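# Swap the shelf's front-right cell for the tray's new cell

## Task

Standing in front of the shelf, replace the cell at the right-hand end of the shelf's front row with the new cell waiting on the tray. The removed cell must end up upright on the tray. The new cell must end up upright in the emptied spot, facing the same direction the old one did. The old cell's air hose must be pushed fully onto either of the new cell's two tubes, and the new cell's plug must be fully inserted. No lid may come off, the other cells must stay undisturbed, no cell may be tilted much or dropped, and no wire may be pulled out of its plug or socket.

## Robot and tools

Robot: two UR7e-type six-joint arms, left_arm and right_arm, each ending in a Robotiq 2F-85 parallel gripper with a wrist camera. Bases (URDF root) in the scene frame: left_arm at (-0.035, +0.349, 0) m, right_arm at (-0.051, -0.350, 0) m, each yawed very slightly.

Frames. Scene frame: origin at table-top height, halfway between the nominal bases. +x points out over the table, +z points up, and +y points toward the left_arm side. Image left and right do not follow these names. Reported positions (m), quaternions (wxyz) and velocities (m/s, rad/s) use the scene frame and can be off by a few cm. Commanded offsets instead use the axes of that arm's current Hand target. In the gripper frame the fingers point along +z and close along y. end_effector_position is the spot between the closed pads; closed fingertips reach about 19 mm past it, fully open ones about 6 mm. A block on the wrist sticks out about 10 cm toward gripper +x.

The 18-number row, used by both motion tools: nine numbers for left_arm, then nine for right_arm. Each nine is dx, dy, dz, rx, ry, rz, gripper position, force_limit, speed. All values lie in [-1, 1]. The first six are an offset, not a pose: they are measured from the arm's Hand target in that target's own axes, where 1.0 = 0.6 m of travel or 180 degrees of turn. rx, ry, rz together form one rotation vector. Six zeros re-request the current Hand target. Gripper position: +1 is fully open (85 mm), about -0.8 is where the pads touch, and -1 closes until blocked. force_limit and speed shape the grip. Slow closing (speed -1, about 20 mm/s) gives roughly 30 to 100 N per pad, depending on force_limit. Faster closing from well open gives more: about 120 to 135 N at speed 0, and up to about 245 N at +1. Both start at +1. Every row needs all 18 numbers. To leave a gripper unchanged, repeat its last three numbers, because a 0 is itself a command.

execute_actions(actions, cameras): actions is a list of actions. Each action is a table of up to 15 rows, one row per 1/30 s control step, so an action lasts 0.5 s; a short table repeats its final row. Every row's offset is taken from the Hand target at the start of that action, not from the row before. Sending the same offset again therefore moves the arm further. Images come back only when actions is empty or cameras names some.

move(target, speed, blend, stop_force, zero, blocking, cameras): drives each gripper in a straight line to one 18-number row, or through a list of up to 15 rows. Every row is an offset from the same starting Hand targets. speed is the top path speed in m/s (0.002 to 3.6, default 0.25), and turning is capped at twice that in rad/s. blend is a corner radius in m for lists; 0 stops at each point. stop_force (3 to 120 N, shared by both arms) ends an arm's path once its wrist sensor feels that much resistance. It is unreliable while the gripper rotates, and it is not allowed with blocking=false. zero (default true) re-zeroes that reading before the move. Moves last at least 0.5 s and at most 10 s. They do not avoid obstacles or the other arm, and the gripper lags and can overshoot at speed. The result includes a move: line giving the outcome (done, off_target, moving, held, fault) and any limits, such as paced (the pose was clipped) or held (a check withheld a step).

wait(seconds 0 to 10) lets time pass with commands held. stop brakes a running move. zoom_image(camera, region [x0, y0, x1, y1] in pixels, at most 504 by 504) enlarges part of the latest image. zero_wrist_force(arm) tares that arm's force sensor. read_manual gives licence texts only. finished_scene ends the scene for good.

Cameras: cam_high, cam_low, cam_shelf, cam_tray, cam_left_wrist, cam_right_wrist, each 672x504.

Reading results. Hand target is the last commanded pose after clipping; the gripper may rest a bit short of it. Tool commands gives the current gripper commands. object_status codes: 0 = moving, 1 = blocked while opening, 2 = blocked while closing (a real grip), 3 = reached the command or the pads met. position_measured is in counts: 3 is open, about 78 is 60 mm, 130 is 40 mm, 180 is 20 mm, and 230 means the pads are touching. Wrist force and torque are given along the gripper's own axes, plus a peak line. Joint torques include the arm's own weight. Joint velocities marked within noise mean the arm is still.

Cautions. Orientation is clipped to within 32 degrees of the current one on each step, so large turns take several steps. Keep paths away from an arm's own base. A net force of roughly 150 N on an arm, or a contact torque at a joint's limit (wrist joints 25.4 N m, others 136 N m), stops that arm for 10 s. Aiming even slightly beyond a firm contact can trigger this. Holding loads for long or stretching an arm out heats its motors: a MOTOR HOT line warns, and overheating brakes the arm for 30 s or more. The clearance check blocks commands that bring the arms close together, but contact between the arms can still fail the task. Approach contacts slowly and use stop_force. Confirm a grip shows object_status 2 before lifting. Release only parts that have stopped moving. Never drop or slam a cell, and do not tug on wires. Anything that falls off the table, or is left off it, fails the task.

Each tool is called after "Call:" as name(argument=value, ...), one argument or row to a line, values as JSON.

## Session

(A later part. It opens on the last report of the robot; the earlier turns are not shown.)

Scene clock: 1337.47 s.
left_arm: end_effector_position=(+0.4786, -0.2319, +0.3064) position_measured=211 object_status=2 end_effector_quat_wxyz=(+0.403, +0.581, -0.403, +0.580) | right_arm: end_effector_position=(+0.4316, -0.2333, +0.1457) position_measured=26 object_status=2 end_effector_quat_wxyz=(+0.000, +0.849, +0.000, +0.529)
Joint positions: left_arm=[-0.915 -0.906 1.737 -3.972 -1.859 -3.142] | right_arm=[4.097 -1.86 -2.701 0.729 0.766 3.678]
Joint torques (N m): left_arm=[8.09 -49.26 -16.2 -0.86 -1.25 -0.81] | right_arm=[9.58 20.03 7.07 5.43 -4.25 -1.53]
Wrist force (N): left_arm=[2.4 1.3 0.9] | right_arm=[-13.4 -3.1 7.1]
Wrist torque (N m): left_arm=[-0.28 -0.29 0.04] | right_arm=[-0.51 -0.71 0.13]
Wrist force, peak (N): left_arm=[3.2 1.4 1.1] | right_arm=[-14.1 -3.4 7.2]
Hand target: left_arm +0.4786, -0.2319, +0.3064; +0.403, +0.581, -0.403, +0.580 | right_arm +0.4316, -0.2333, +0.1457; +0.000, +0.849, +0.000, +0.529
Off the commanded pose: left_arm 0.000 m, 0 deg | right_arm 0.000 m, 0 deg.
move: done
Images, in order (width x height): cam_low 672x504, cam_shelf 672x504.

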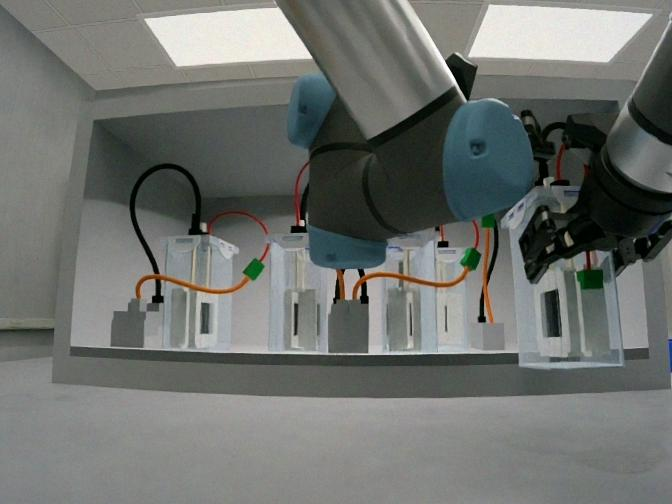

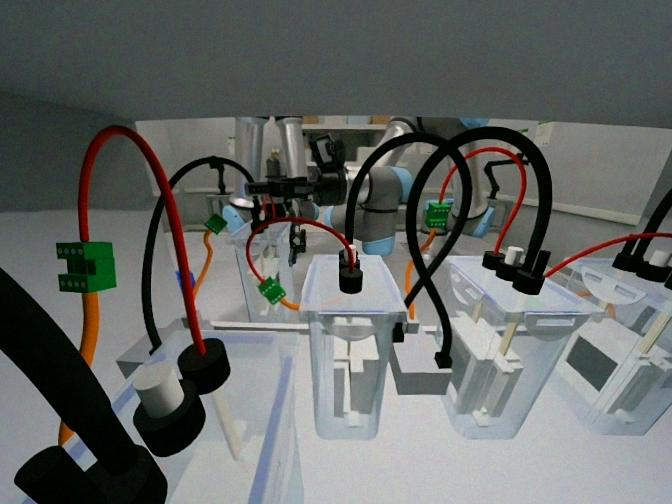

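Call:
execute_actions(
  actions=[],
)

Call:
zoom_image(
  camera="cam_tray",
  region=[0, 160, 110, 370],
)

Call:
zoom_image(
  camera="cam_high",
  region=[390, 190, 510, 310],
)

Call:
zoom_image(
  camera="cam_right_wrist",
  region=[250, 0, 500, 120],
)

Call:
zoom_image(
  camera="cam_left_wrist",
  region=[250, 200, 480, 420],
)

Scene clock: 1348.93 s.
left_arm: end_effector_position=(+0.4786, -0.2319, +0.3064) position_measured=211 object_status=2 end_effector_quat_wxyz=(+0.403, +0.581, -0.403, +0.580) | right_arm: end_effector_position=(+0.4316, -0.2333, +0.1457) position_measured=26 object_status=2 end_effector_quat_wxyz=(+0.000, +0.849, +0.000, +0.529)
Joint positions: left_arm=[-0.915 -0.906 1.737 -3.972 -1.859 -3.142] | right_arm=[4.097 -1.86 -2.701 0.729 0.766 3.678]
Joint velocities: within noise
Joint torques (N m): left_arm=[5.07 -49.75 -23.62 -1.73 -0.66 -1.36] | right_arm=[8.39 20.85 11.76 5.32 -4.14 -1.49]
Wrist force (N): left_arm=[2.5 1.5 1.0] | right_arm=[-13.7 -3.3 7.2]
Wrist torque (N m): left_arm=[-0.26 -0.33 0.05] | right_arm=[-0.54 -0.69 0.13]
Wrist force, peak (N): left_arm=[3.0 1.2 0.9] | right_arm=[-13.6 -3.5 7.5]
Hand target: left_arm +0.4786, -0.2319, +0.3064; +0.403, +0.581, -0.403, +0.580 | right_arm +0.4316, -0.2333, +0.1457; +0.000, +0.849, +0.000, +0.529
Tool commands: left_gripper/position=-1.0 left_gripper/force_limit=-0.2 left_gripper/speed=-1.0 right_gripper/position=-1.0 right_gripper/force_limit=+0.8 right_gripper/speed=-1.0
Off the commanded pose: left_arm 0.000 m, 0 deg | right_arm 0.000 m, 0 deg.

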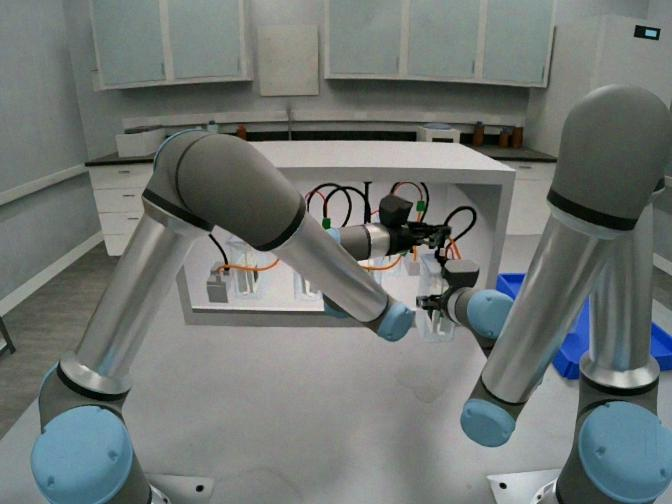

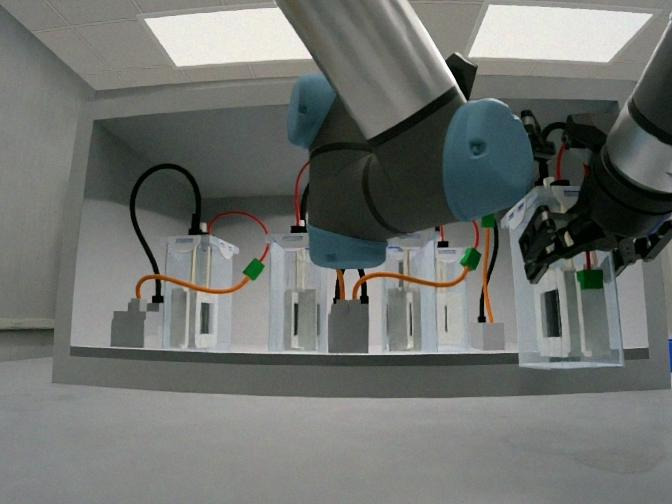

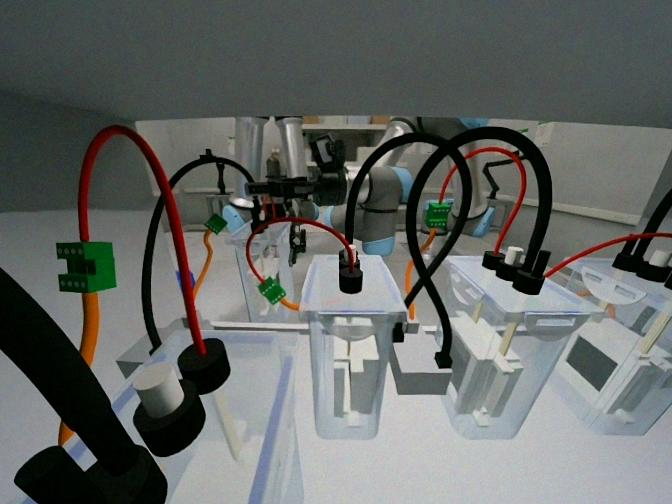

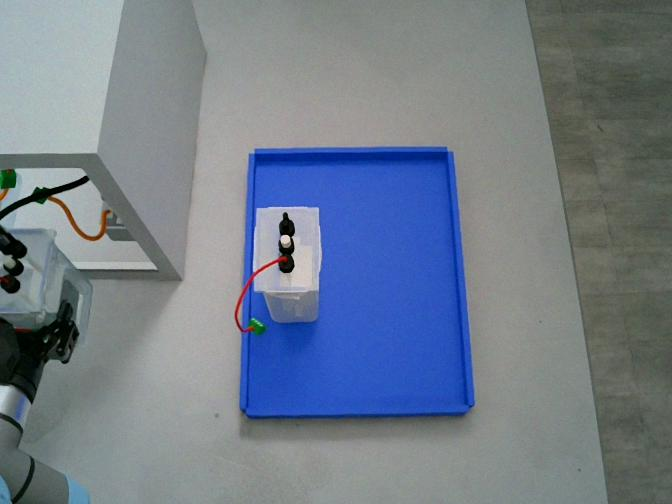

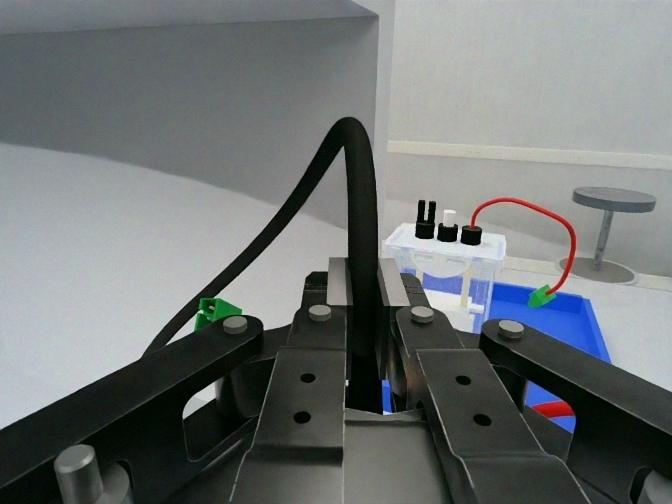

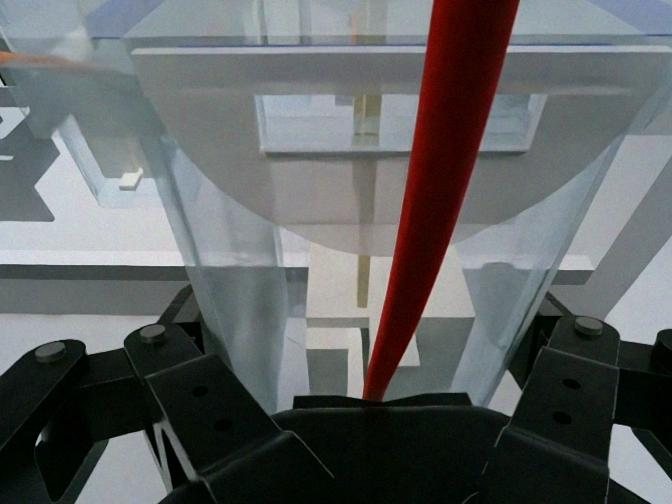

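Scaled by 2.400 from the camera's 672x504 image, which has a finer 960x720 frame.

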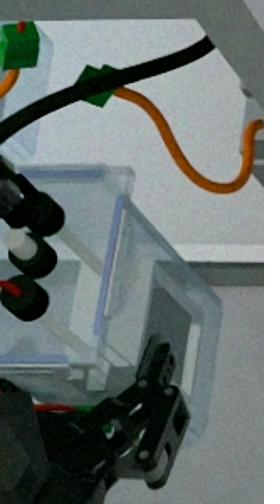

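Scaled by 4.200 from the camera's 672x504 image, which has a finer 960x720 frame.

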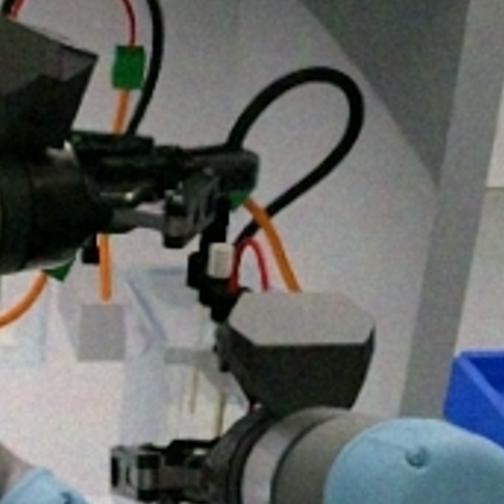

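Scaled by 2.016 from the camera's 672x504 image, which has a finer 960x720 frame.

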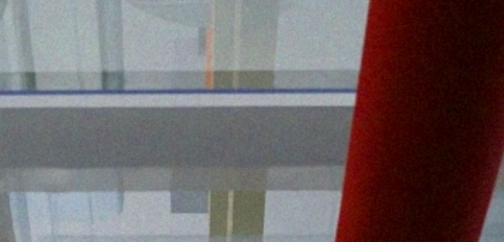

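Scaled by 2.191 from the camera's 672x504 image, which has a finer 960x720 frame.

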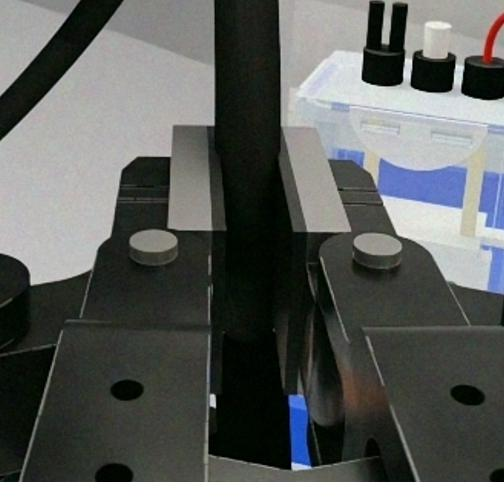

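Call:
zoom_image(
  camera="cam_tray",
  region=[0, 220, 40, 300],
)

Call:
zoom_image(
  camera="cam_high",
  region=[425, 230, 465, 270],
)

Call:
zoom_image(
  camera="cam_shelf",
  region=[240, 195, 270, 225],
)

Call:
zoom_image(
  camera="cam_low",
  region=[530, 160, 560, 190],
)

Scaled by 6.300 from the camera's 672x504 image, which has a finer 960x720 frame.

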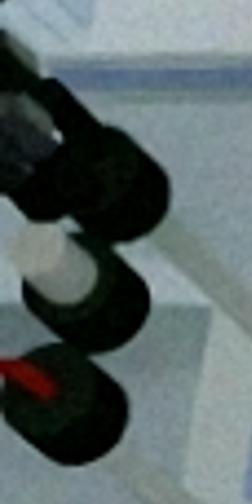

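Scaled by 12.600 from the camera's 672x504 image, which has a finer 960x720 frame.

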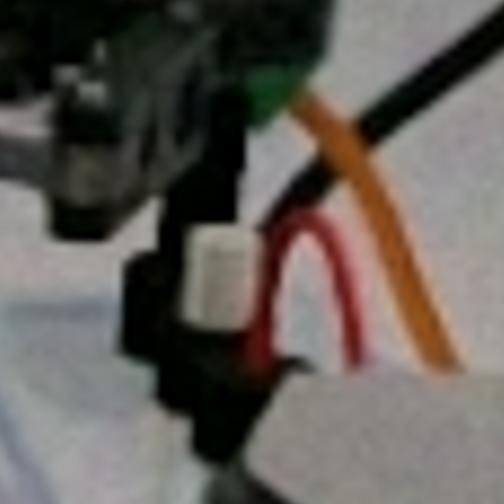

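Scaled by 16.800 from the camera's 672x504 image, which has a finer 960x720 frame.

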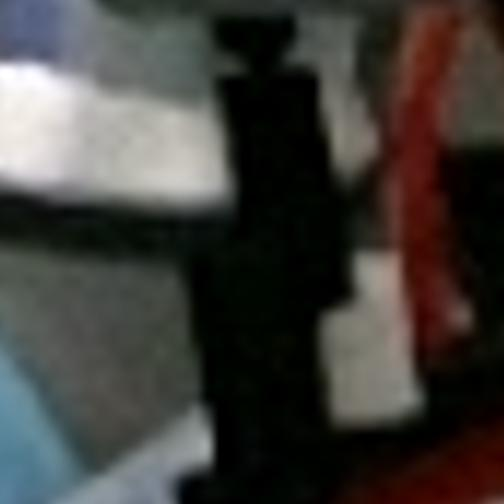

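Scaled by 16.800 from the camera's 672x504 image, which has a finer 960x720 frame.

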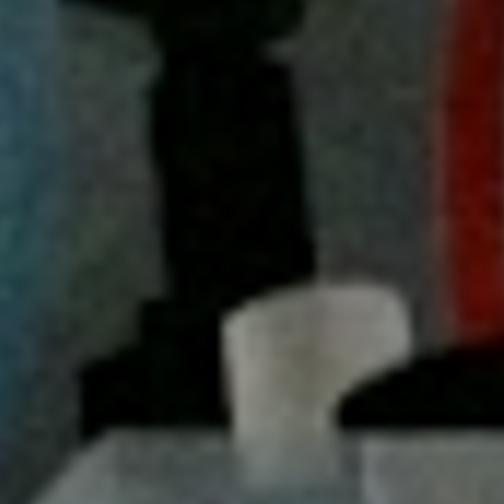

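Call:
move(
  target=[0,0.0031,-0.0012,0,0,0,-1,-0.2,-1,0,0,0,0,0,0,-1,0.8,-1],
  speed=0.01,
)

Call:
move(
  target=[0,-0.0062,0.0024,0,0,0,-1,-0.2,-1,0,0,0,0,0,0,-1,0.8,-1],
  speed=0.01,
)

Scene clock: 1360.30 s.
left_arm: end_effector_position=(+0.4766, -0.2319, +0.3064) position_measured=211 object_status=2 end_effector_quat_wxyz=(+0.403, +0.581, -0.403, +0.580) | right_arm: end_effector_position=(+0.4316, -0.2333, +0.1457) position_measured=26 object_status=2 end_effector_quat_wxyz=(+0.000, +0.849, +0.000, +0.529)
Joint positions: left_arm=[-0.918 -0.908 1.743 -3.975 -1.856 -3.142] | right_arm=[4.097 -1.86 -2.701 0.729 0.766 3.678]
Joint torques (N m): left_arm=[-5.54 -46.19 -13.74 -3.1 1.32 -1.41] | right_arm=[8.72 22.52 16.52 5.54 -4.15 -1.6]
Wrist force (N): left_arm=[2.3 -1.1 1.6] | right_arm=[-14.1 -2.9 4.7]
Wrist torque (N m): left_arm=[-0.30 -0.32 0.13] | right_arm=[-0.53 -0.41 0.16]
Wrist force, peak (N): left_arm=[2.8 1.5 1.2] | right_arm=[-13.8 -3.3 7.3]
Hand target: left_arm +0.4766, -0.2319, +0.3064; +0.403, +0.581, -0.403, +0.580 | right_arm +0.4316, -0.2333, +0.1457; +0.000, +0.849, +0.000, +0.529
Off the commanded pose: left_arm 0.000 m, 0 deg | right_arm 0.000 m, 0 deg.
move: done

Scene clock: 1361.00 s.
left_arm: end_effector_position=(+0.4807, -0.2319, +0.3064) position_measured=211 object_status=2 end_effector_quat_wxyz=(+0.403, +0.581, -0.403, +0.580) | right_arm: end_effector_position=(+0.4316, -0.2333, +0.1457) position_measured=26 object_status=2 end_effector_quat_wxyz=(+0.000, +0.849, +0.000, +0.529)
Joint positions: left_arm=[-0.912 -0.903 1.732 -3.969 -1.863 -3.142] | right_arm=[4.097 -1.86 -2.701 0.729 0.766 3.678]
Joint torques (N m): left_arm=[2.1 -41.75 -13.73 -1.88 -0.25 -1.19] | right_arm=[8.63 22.17 16.91 5.58 -3.93 -1.62]
Wrist force (N): left_arm=[2.1 2.1 0.9] | right_arm=[-12.8 -3.3 7.6]
Wrist torque (N m): left_arm=[-0.28 -0.32 0.02] | right_arm=[-0.53 -0.80 0.12]
Wrist force, peak (N): left_arm=[2.3 3.1 0.8] | right_arm=[-13.2 -3.5 7.6]
Hand target: left_arm +0.4806, -0.2319, +0.3064; +0.403, +0.581, -0.403, +0.580 | right_arm +0.4316, -0.2333, +0.1457; +0.000, +0.849, +0.000, +0.529
Off the commanded pose: left_arm 0.000 m, 0 deg | right_arm 0.000 m, 0 deg.
move: done

Call:
move(
  target=[0,0.0094,-0.0036,0,0,0,-1,-0.2,-1,0,0,0,0,0,0,-1,0.8,-1],
  speed=0.01,
  cameras=["cam_low","cam_shelf"],
)

Call:
zoom_image(
  camera="cam_shelf",
  region=[240, 195, 270, 225],
)

Call:
zoom_image(
  camera="cam_low",
  region=[530, 160, 560, 190],
)

Scene clock: 1367.17 s.
left_arm: end_effector_position=(+0.4745, -0.2319, +0.3065) position_measured=211 object_status=2 end_effector_quat_wxyz=(+0.403, +0.581, -0.403, +0.580) | right_arm: end_effector_position=(+0.4316, -0.2333, +0.1457) position_measured=26 object_status=2 end_effector_quat_wxyz=(+0.000, +0.849, +0.000, +0.529)
Joint positions: left_arm=[-0.922 -0.911 1.748 -3.978 -1.853 -3.142] | right_arm=[4.097 -1.86 -2.701 0.729 0.766 3.678]
Joint torques (N m): left_arm=[0.15 -39.64 -20.42 -1.86 0.36 0.52] | right_arm=[8.66 24.39 17.34 5.61 -3.88 -1.53]
Wrist force (N): left_arm=[3.8 -1.8 2.2] | right_arm=[-15.6 -3.2 4.7]
Wrist torque (N m): left_arm=[-0.27 -0.31 0.15] | right_arm=[-0.53 -0.24 0.14]
Wrist force, peak (N): left_arm=[3.8 -2.0 2.2] | right_arm=[-17.0 -3.2 3.9]
Hand target: left_arm +0.4746, -0.2319, +0.3064; +0.403, +0.581, -0.403, +0.580 | right_arm +0.4316, -0.2333, +0.1457; +0.000, +0.849, +0.000, +0.529
Off the commanded pose: left_arm 0.000 m, 0 deg | right_arm 0.000 m, 0 deg.
move: done
Images, in order (width x height): cam_low 672x504, cam_shelf 672x504.

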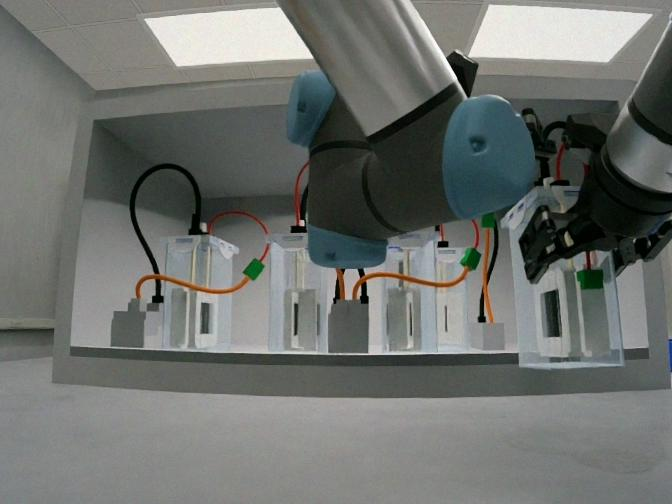

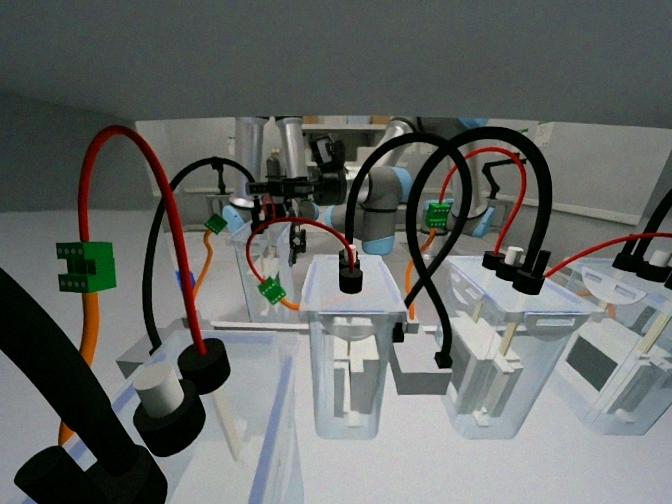

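Scaled by 16.800 from the camera's 672x504 image, which has a finer 960x720 frame.

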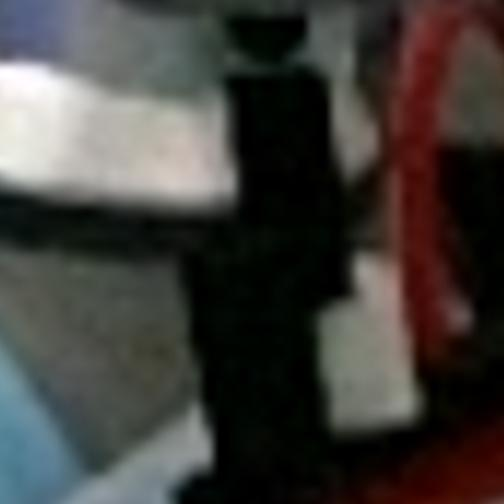

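Scaled by 16.800 from the camera's 672x504 image, which has a finer 960x720 frame.

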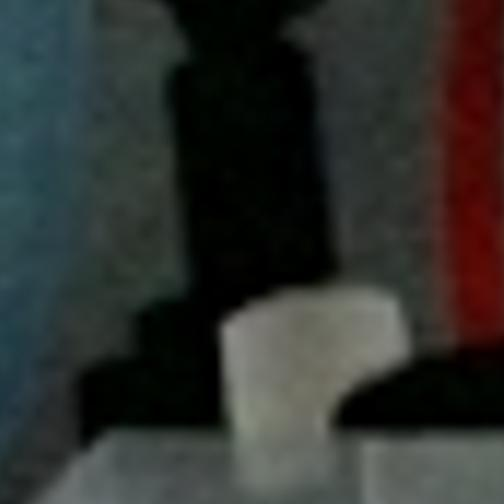

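Call:
move(
  target=[
    [0,-0.0031,0.0012,0,0,0,-1,-0.2,-1,0,0,0,0,0,0,-1,0.8,-1],
    [-0.0117,-0.0031,0.0012,0,0,0,-1,-0.2,-1,0,0,0,0,0,0,-1,0.8,-1],
  ],
  speed=0.01,
  stop_force=15,
  cameras=["cam_low","cam_shelf","cam_tray"],
)

Call:
zoom_image(
  camera="cam_shelf",
  region=[240, 195, 270, 225],
)

Call:
zoom_image(
  camera="cam_low",
  region=[530, 160, 560, 190],
)

Scene clock: 1383.00 s.
left_arm: end_effector_position=(+0.4766, -0.2319, +0.2994) position_measured=211 object_status=2 end_effector_quat_wxyz=(+0.403, +0.581, -0.403, +0.580) | right_arm: end_effector_position=(+0.4316, -0.2333, +0.1457) position_measured=26 object_status=2 end_effector_quat_wxyz=(+0.000, +0.849, +0.000, +0.529)
Joint positions: left_arm=[-0.918 -0.896 1.744 -3.989 -1.856 -3.142] | right_arm=[4.097 -1.86 -2.701 0.729 0.766 3.678]
Joint torques (N m): left_arm=[-10.22 -49.83 -15.14 -1 1.71 -0.3] | right_arm=[8.41 25.1 17.87 5.68 -3.75 -1.5]
Wrist force (N): left_arm=[2.4 -1.7 2.3] | right_arm=[-14.9 -3.7 4.3]
Wrist torque (N m): left_arm=[-0.28 -0.28 0.15] | right_arm=[-0.57 -0.29 0.11]
Wrist force, peak (N): left_arm=[4.1 -1.7 2.2] | right_arm=[-16.9 -3.2 4.3]
Hand target: left_arm +0.4766, -0.2319, +0.2994; +0.403, +0.581, -0.403, +0.580 | right_arm +0.4316, -0.2333, +0.1457; +0.000, +0.849, +0.000, +0.529
Off the commanded pose: left_arm 0.000 m, 0 deg | right_arm 0.000 m, 0 deg.
move: done
Images, in order (width x height): cam_low 672x504, cam_shelf 672x504, cam_tray 672x504.

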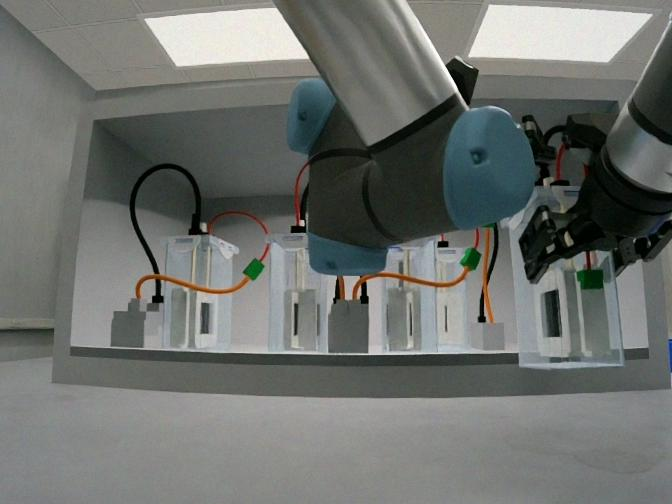

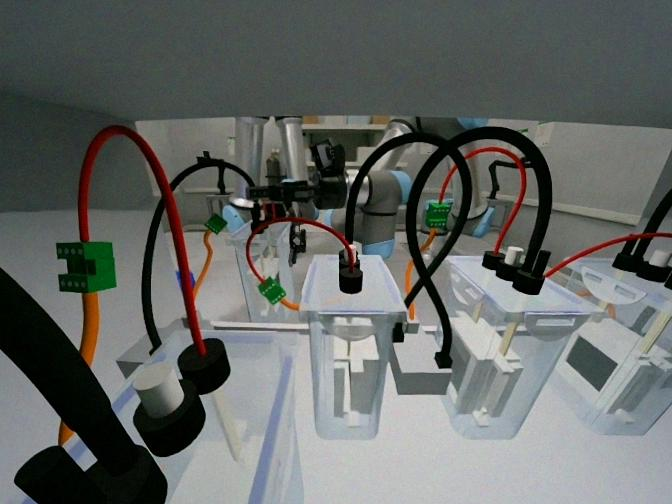

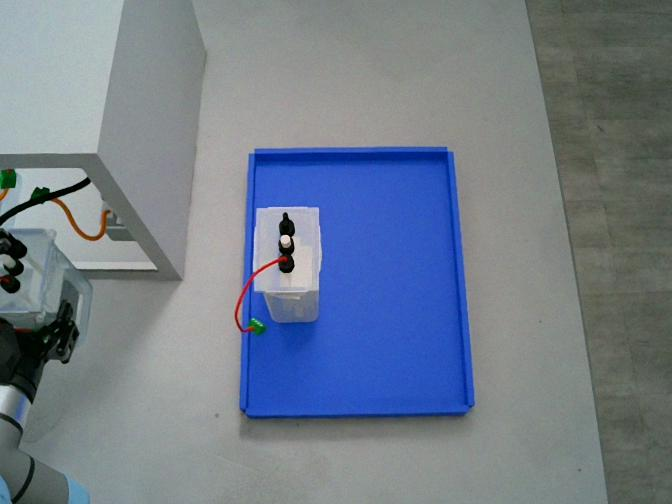

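Scaled by 16.800 from the camera's 672x504 image, which has a finer 960x720 frame.

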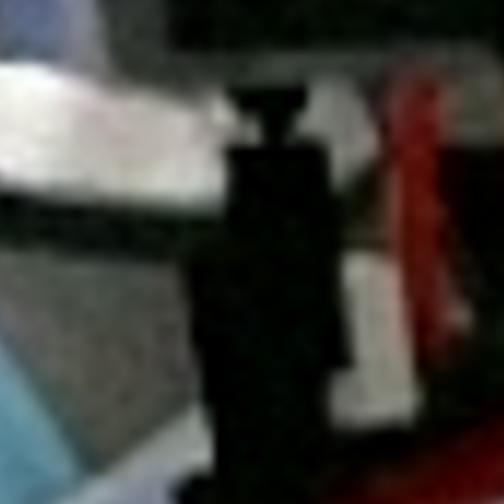

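Scaled by 16.800 from the camera's 672x504 image, which has a finer 960x720 frame.

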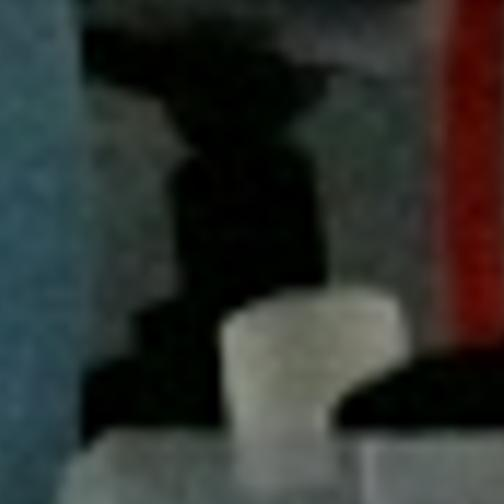

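Call:
move(
  target=[-0.0217,0,0,0,0,0,-1,-0.2,-1,0,0,0,0,0,0,-1,0.8,-1],
  speed=0.01,
  stop_force=12,
  cameras=["cam_low","cam_shelf","cam_tray"],
)

Call:
zoom_image(
  camera="cam_shelf",
  region=[240, 195, 270, 225],
)

Call:
zoom_image(
  camera="cam_low",
  region=[530, 160, 560, 190],
)

Scene clock: 1396.63 s.
left_arm: end_effector_position=(+0.4765, -0.2319, +0.2880) position_measured=211 object_status=2 end_effector_quat_wxyz=(+0.403, +0.581, -0.403, +0.580) | right_arm: end_effector_position=(+0.4316, -0.2333, +0.1457) position_measured=26 object_status=2 end_effector_quat_wxyz=(+0.000, +0.849, +0.000, +0.529)
Joint positions: left_arm=[-0.918 -0.875 1.747 -4.012 -1.856 -3.142] | right_arm=[4.097 -1.86 -2.701 0.729 0.766 3.678]
Joint torques (N m): left_arm=[-10.36 -44.95 -17.53 -0.55 0.47 -0.04] | right_arm=[6.48 26.93 17.03 9.69 -3.72 -1.48]
Wrist force (N): left_arm=[12.8 -3.3 3.8] | right_arm=[-24.2 -4.2 6.1]
Wrist torque (N m): left_arm=[-0.26 -0.50 0.13] | right_arm=[-0.55 -0.30 0.04]
Wrist force, peak (N): left_arm=[16.3 -4.0 4.1] | right_arm=[-27.8 -4.2 6.7]
Hand target: left_arm +0.4765, -0.2319, +0.2880; +0.403, +0.581, -0.403, +0.580 (not the last commanded pose) | right_arm +0.4316, -0.2333, +0.1457; +0.000, +0.849, +0.000, +0.529
Off the commanded pose: left_arm 0.002 m, 0 deg | right_arm 0.000 m, 0 deg.
move: contact (left_arm)
Images, in order (width x height): cam_low 672x504, cam_shelf 672x504, cam_tray 672x504.

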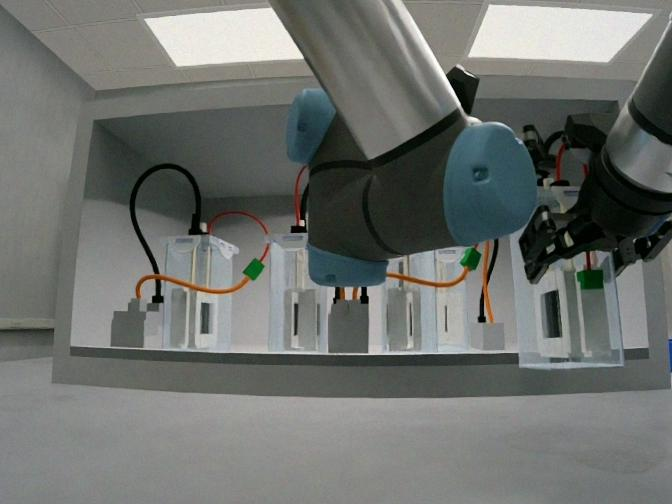

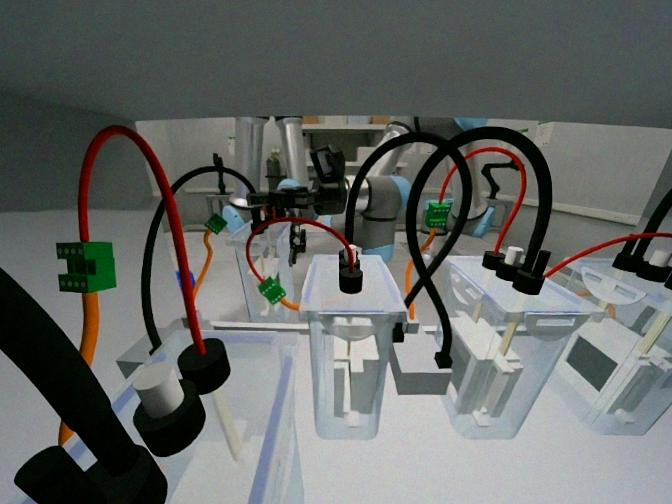

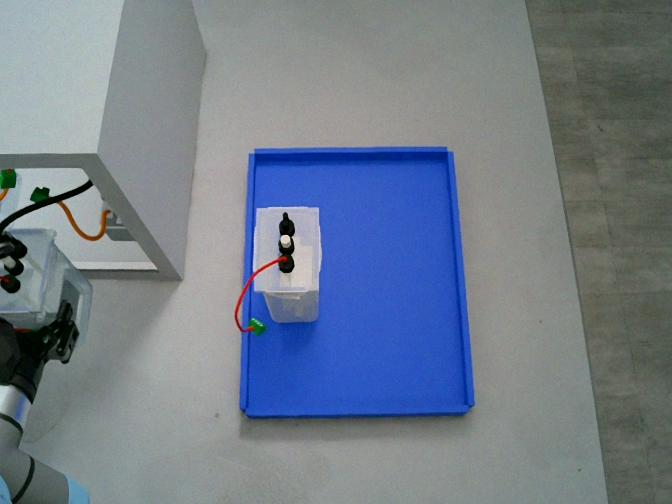

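Scaled by 16.800 from the camera's 672x504 image, which has a finer 960x720 frame.

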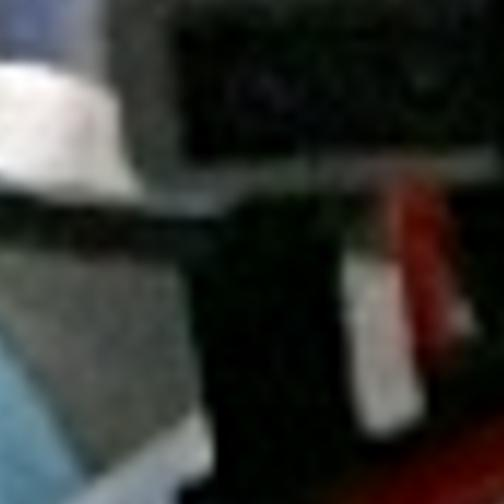

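Scaled by 16.800 from the camera's 672x504 image, which has a finer 960x720 frame.

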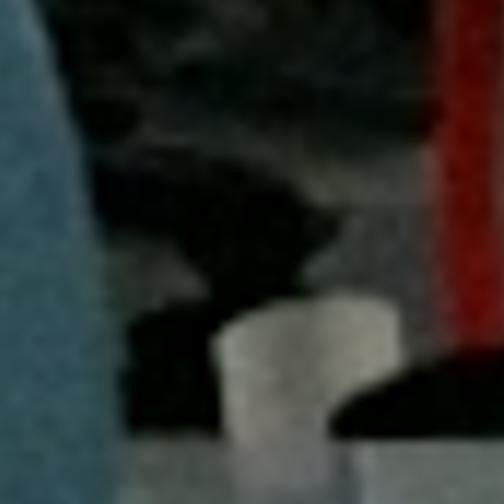

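Call:
move(
  target=[-0.01,0,0,0,0,0,-1,-0.2,-1,0,0,0,0,0,0,-1,0.8,-1],
  speed=0.008,
  stop_force=24,
  zero=false,
  cameras=["cam_low","cam_shelf","cam_left_wrist","cam_right_wrist"],
)

Call:
zoom_image(
  camera="cam_shelf",
  region=[240, 195, 270, 225],
)

Call:
zoom_image(
  camera="cam_low",
  region=[530, 160, 560, 190],
)

Scene clock: 1402.80 s.
left_arm: end_effector_position=(+0.4766, -0.2319, +0.2866) position_measured=211 object_status=2 end_effector_quat_wxyz=(+0.403, +0.581, -0.403, +0.581) | right_arm: end_effector_position=(+0.4316, -0.2333, +0.1457) position_measured=26 object_status=2 end_effector_quat_wxyz=(+0.000, +0.849, +0.000, +0.529)
Joint positions: left_arm=[-0.918 -0.872 1.747 -4.016 -1.856 -3.142] | right_arm=[4.097 -1.86 -2.701 0.729 0.766 3.678]
Joint torques (N m): left_arm=[-10.3 -36.77 -14.32 2.81 -1.86 0.01] | right_arm=[0.88 28.99 17.39 9.78 -7.53 -1.45]
Wrist force (N): left_arm=[24.9 -5.5 4.7] | right_arm=[-35.2 -4.0 8.4]
Wrist torque (N m): left_arm=[-0.23 -0.71 0.16] | right_arm=[-0.51 -0.36 0.06]
Wrist force, peak (N): left_arm=[28.9 -6.5 5.0] | right_arm=[-38.6 -4.3 8.9]
Hand target: left_arm +0.4766, -0.2319, +0.2866; +0.403, +0.581, -0.403, +0.581 (not the last commanded pose) | right_arm +0.4316, -0.2333, +0.1457; +0.000, +0.849, +0.000, +0.529
Off the commanded pose: left_arm 0.005 m, 0 deg | right_arm 0.000 m, 0 deg.
move: contact (left_arm)
Images, in order (width x height): cam_low 672x504, cam_shelf 672x504, cam_left_wrist 672x504, cam_right_wrist 672x504.

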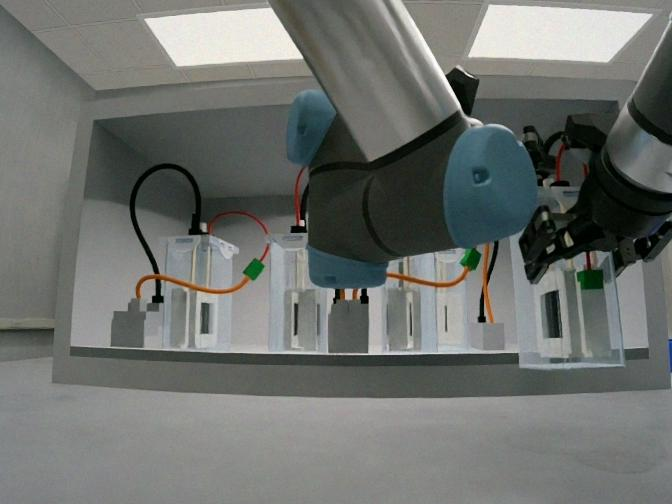

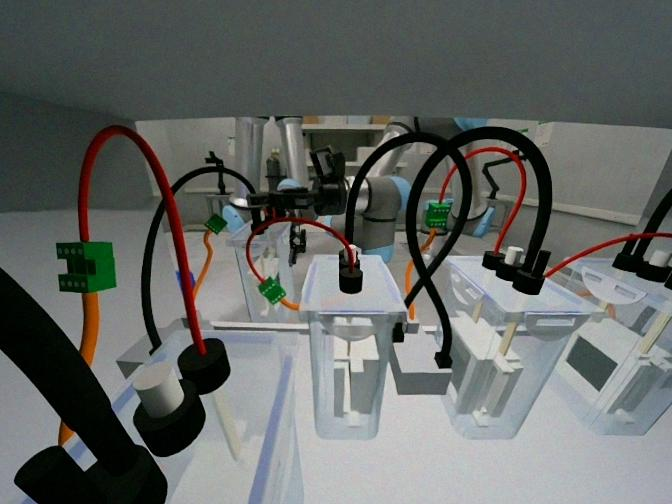

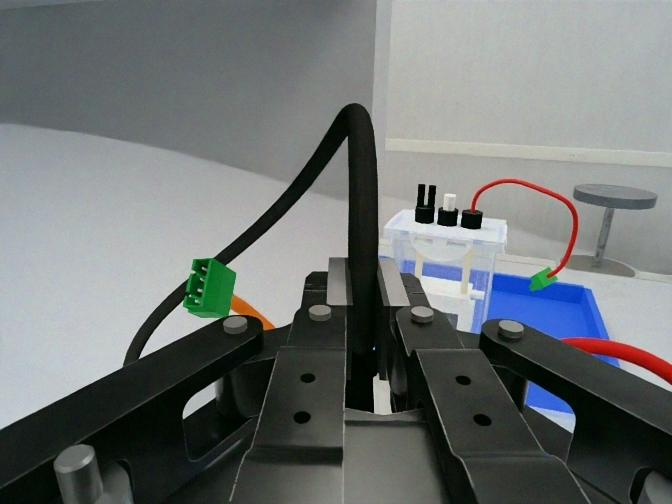

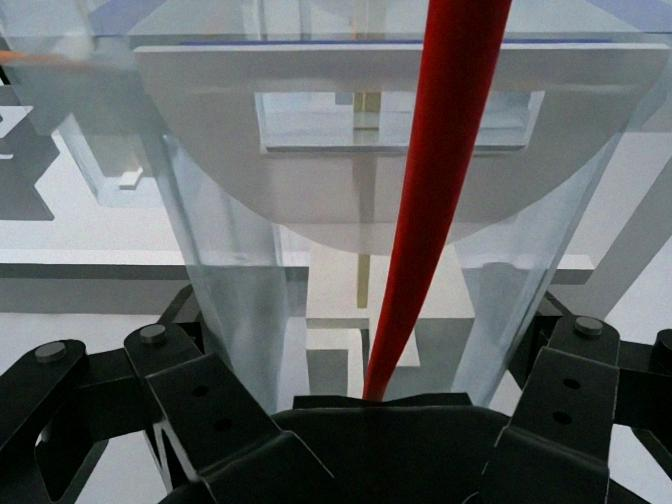

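Scaled by 16.800 from the camera's 672x504 image, which has a finer 960x720 frame.

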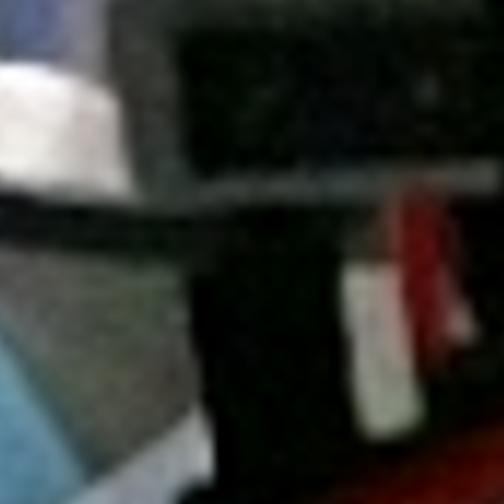

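Scaled by 16.800 from the camera's 672x504 image, which has a finer 960x720 frame.

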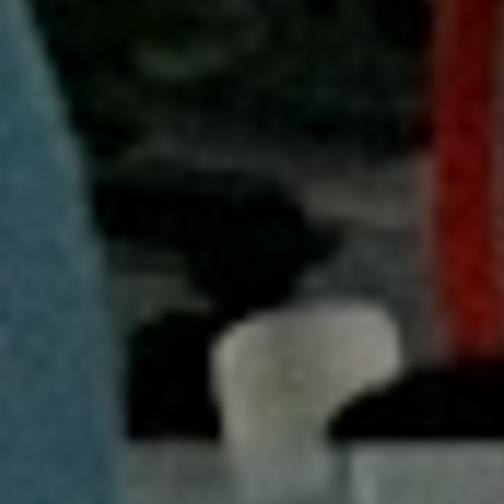

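Call:
move(
  target=[0.003,0,0,0,0,0,-1,-0.2,-1,0,0,0,0,0,0,-1,0.8,-1],
  speed=0.02,
)

Call:
move(
  target=[0,0,0,0,0,0,-0.3,-0.2,-1,0,0,0,0,0,0,-1,0.8,-1],
  cameras=["cam_low","cam_shelf","cam_left_wrist"],
)

Call:
zoom_image(
  camera="cam_shelf",
  region=[225, 160, 295, 230],
)

Scene clock: 1411.13 s.
left_arm: end_effector_position=(+0.4766, -0.2319, +0.2883) position_measured=211 object_status=2 end_effector_quat_wxyz=(+0.403, +0.581, -0.403, +0.581) | right_arm: end_effector_position=(+0.4316, -0.2333, +0.1457) position_measured=26 object_status=2 end_effector_quat_wxyz=(+0.000, +0.849, +0.000, +0.529)
Joint positions: left_arm=[-0.918 -0.875 1.746 -4.012 -1.856 -3.142] | right_arm=[4.097 -1.86 -2.701 0.729 0.766 3.678]
Joint torques (N m): left_arm=[-10.23 -43.5 -20.73 -0.88 -1.81 -0.04] | right_arm=[-4.5 28.95 16.78 9.14 -5.02 -1.44]
Wrist force (N): left_arm=[9.2 -2.4 3.3] | right_arm=[-21.0 -4.3 5.4]
Wrist torque (N m): left_arm=[-0.26 -0.42 0.13] | right_arm=[-0.56 -0.29 0.04]
Wrist force, peak (N): left_arm=[25.1 -5.7 4.6] | right_arm=[-35.5 -4.2 8.2]
Hand target: left_arm +0.4766, -0.2319, +0.2884; +0.403, +0.581, -0.403, +0.581 | right_arm +0.4316, -0.2333, +0.1457; +0.000, +0.849, +0.000, +0.529
Off the commanded pose: left_arm 0.000 m, 0 deg | right_arm 0.000 m, 0 deg.
move: done

Scene clock: 1412.23 s.
left_arm: end_effector_position=(+0.4765, -0.2319, +0.2884) position_measured=167 object_status=0 end_effector_quat_wxyz=(+0.403, +0.581, -0.403, +0.581) | right_arm: end_effector_position=(+0.4316, -0.2333, +0.1457) position_measured=26 object_status=2 end_effector_quat_wxyz=(+0.000, +0.849, +0.000, +0.529)
Joint positions: left_arm=[-0.918 -0.875 1.746 -4.012 -1.856 -3.142] | right_arm=[4.097 -1.86 -2.701 0.729 0.766 3.678]
Joint torques (N m): left_arm=[-8.08 -35.64 -22.26 -3.46 -1.85 -0.03] | right_arm=[-5.18 30.1 16.73 4.84 -1.91 -1.4]
Wrist force (N): left_arm=[2.1 -0.8 1.9] | right_arm=[-14.2 -3.3 4.6]
Wrist torque (N m): left_arm=[-0.26 -0.28 0.13] | right_arm=[-0.54 -0.37 0.14]
Wrist force, peak (N): left_arm=[9.3 -2.4 3.5] | right_arm=[-20.7 -4.0 5.5]
Hand target: left_arm +0.4766, -0.2319, +0.2884; +0.403, +0.581, -0.403, +0.581 | right_arm +0.4316, -0.2333, +0.1457; +0.000, +0.849, +0.000, +0.529
Off the commanded pose: left_arm 0.000 m, 0 deg | right_arm 0.000 m, 0 deg.
move: done
Images, in order (width x height): cam_low 672x504, cam_shelf 672x504, cam_left_wrist 672x504.

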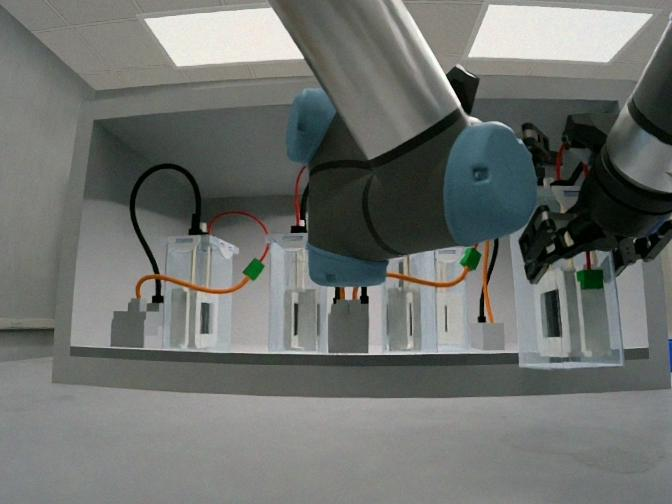

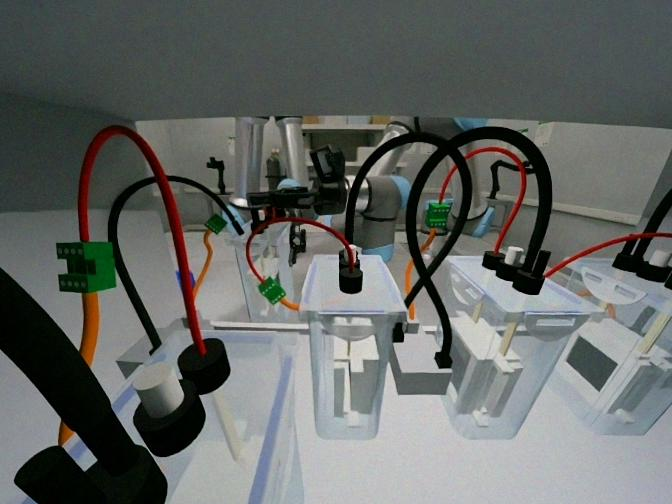

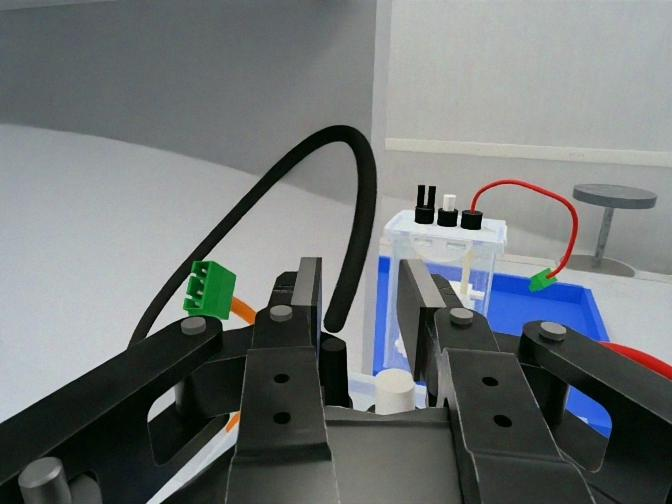

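Scaled by 7.200 from the camera's 672x504 image, which has a finer 960x720 frame.

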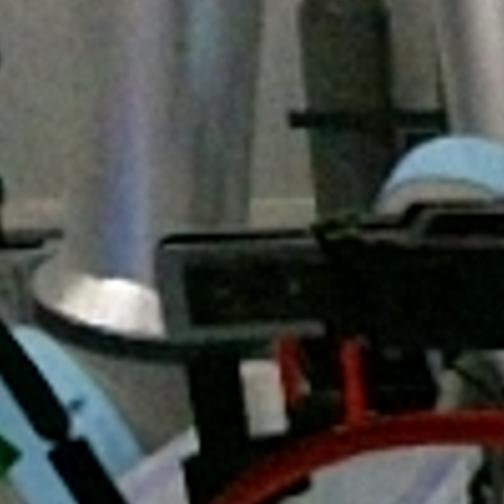

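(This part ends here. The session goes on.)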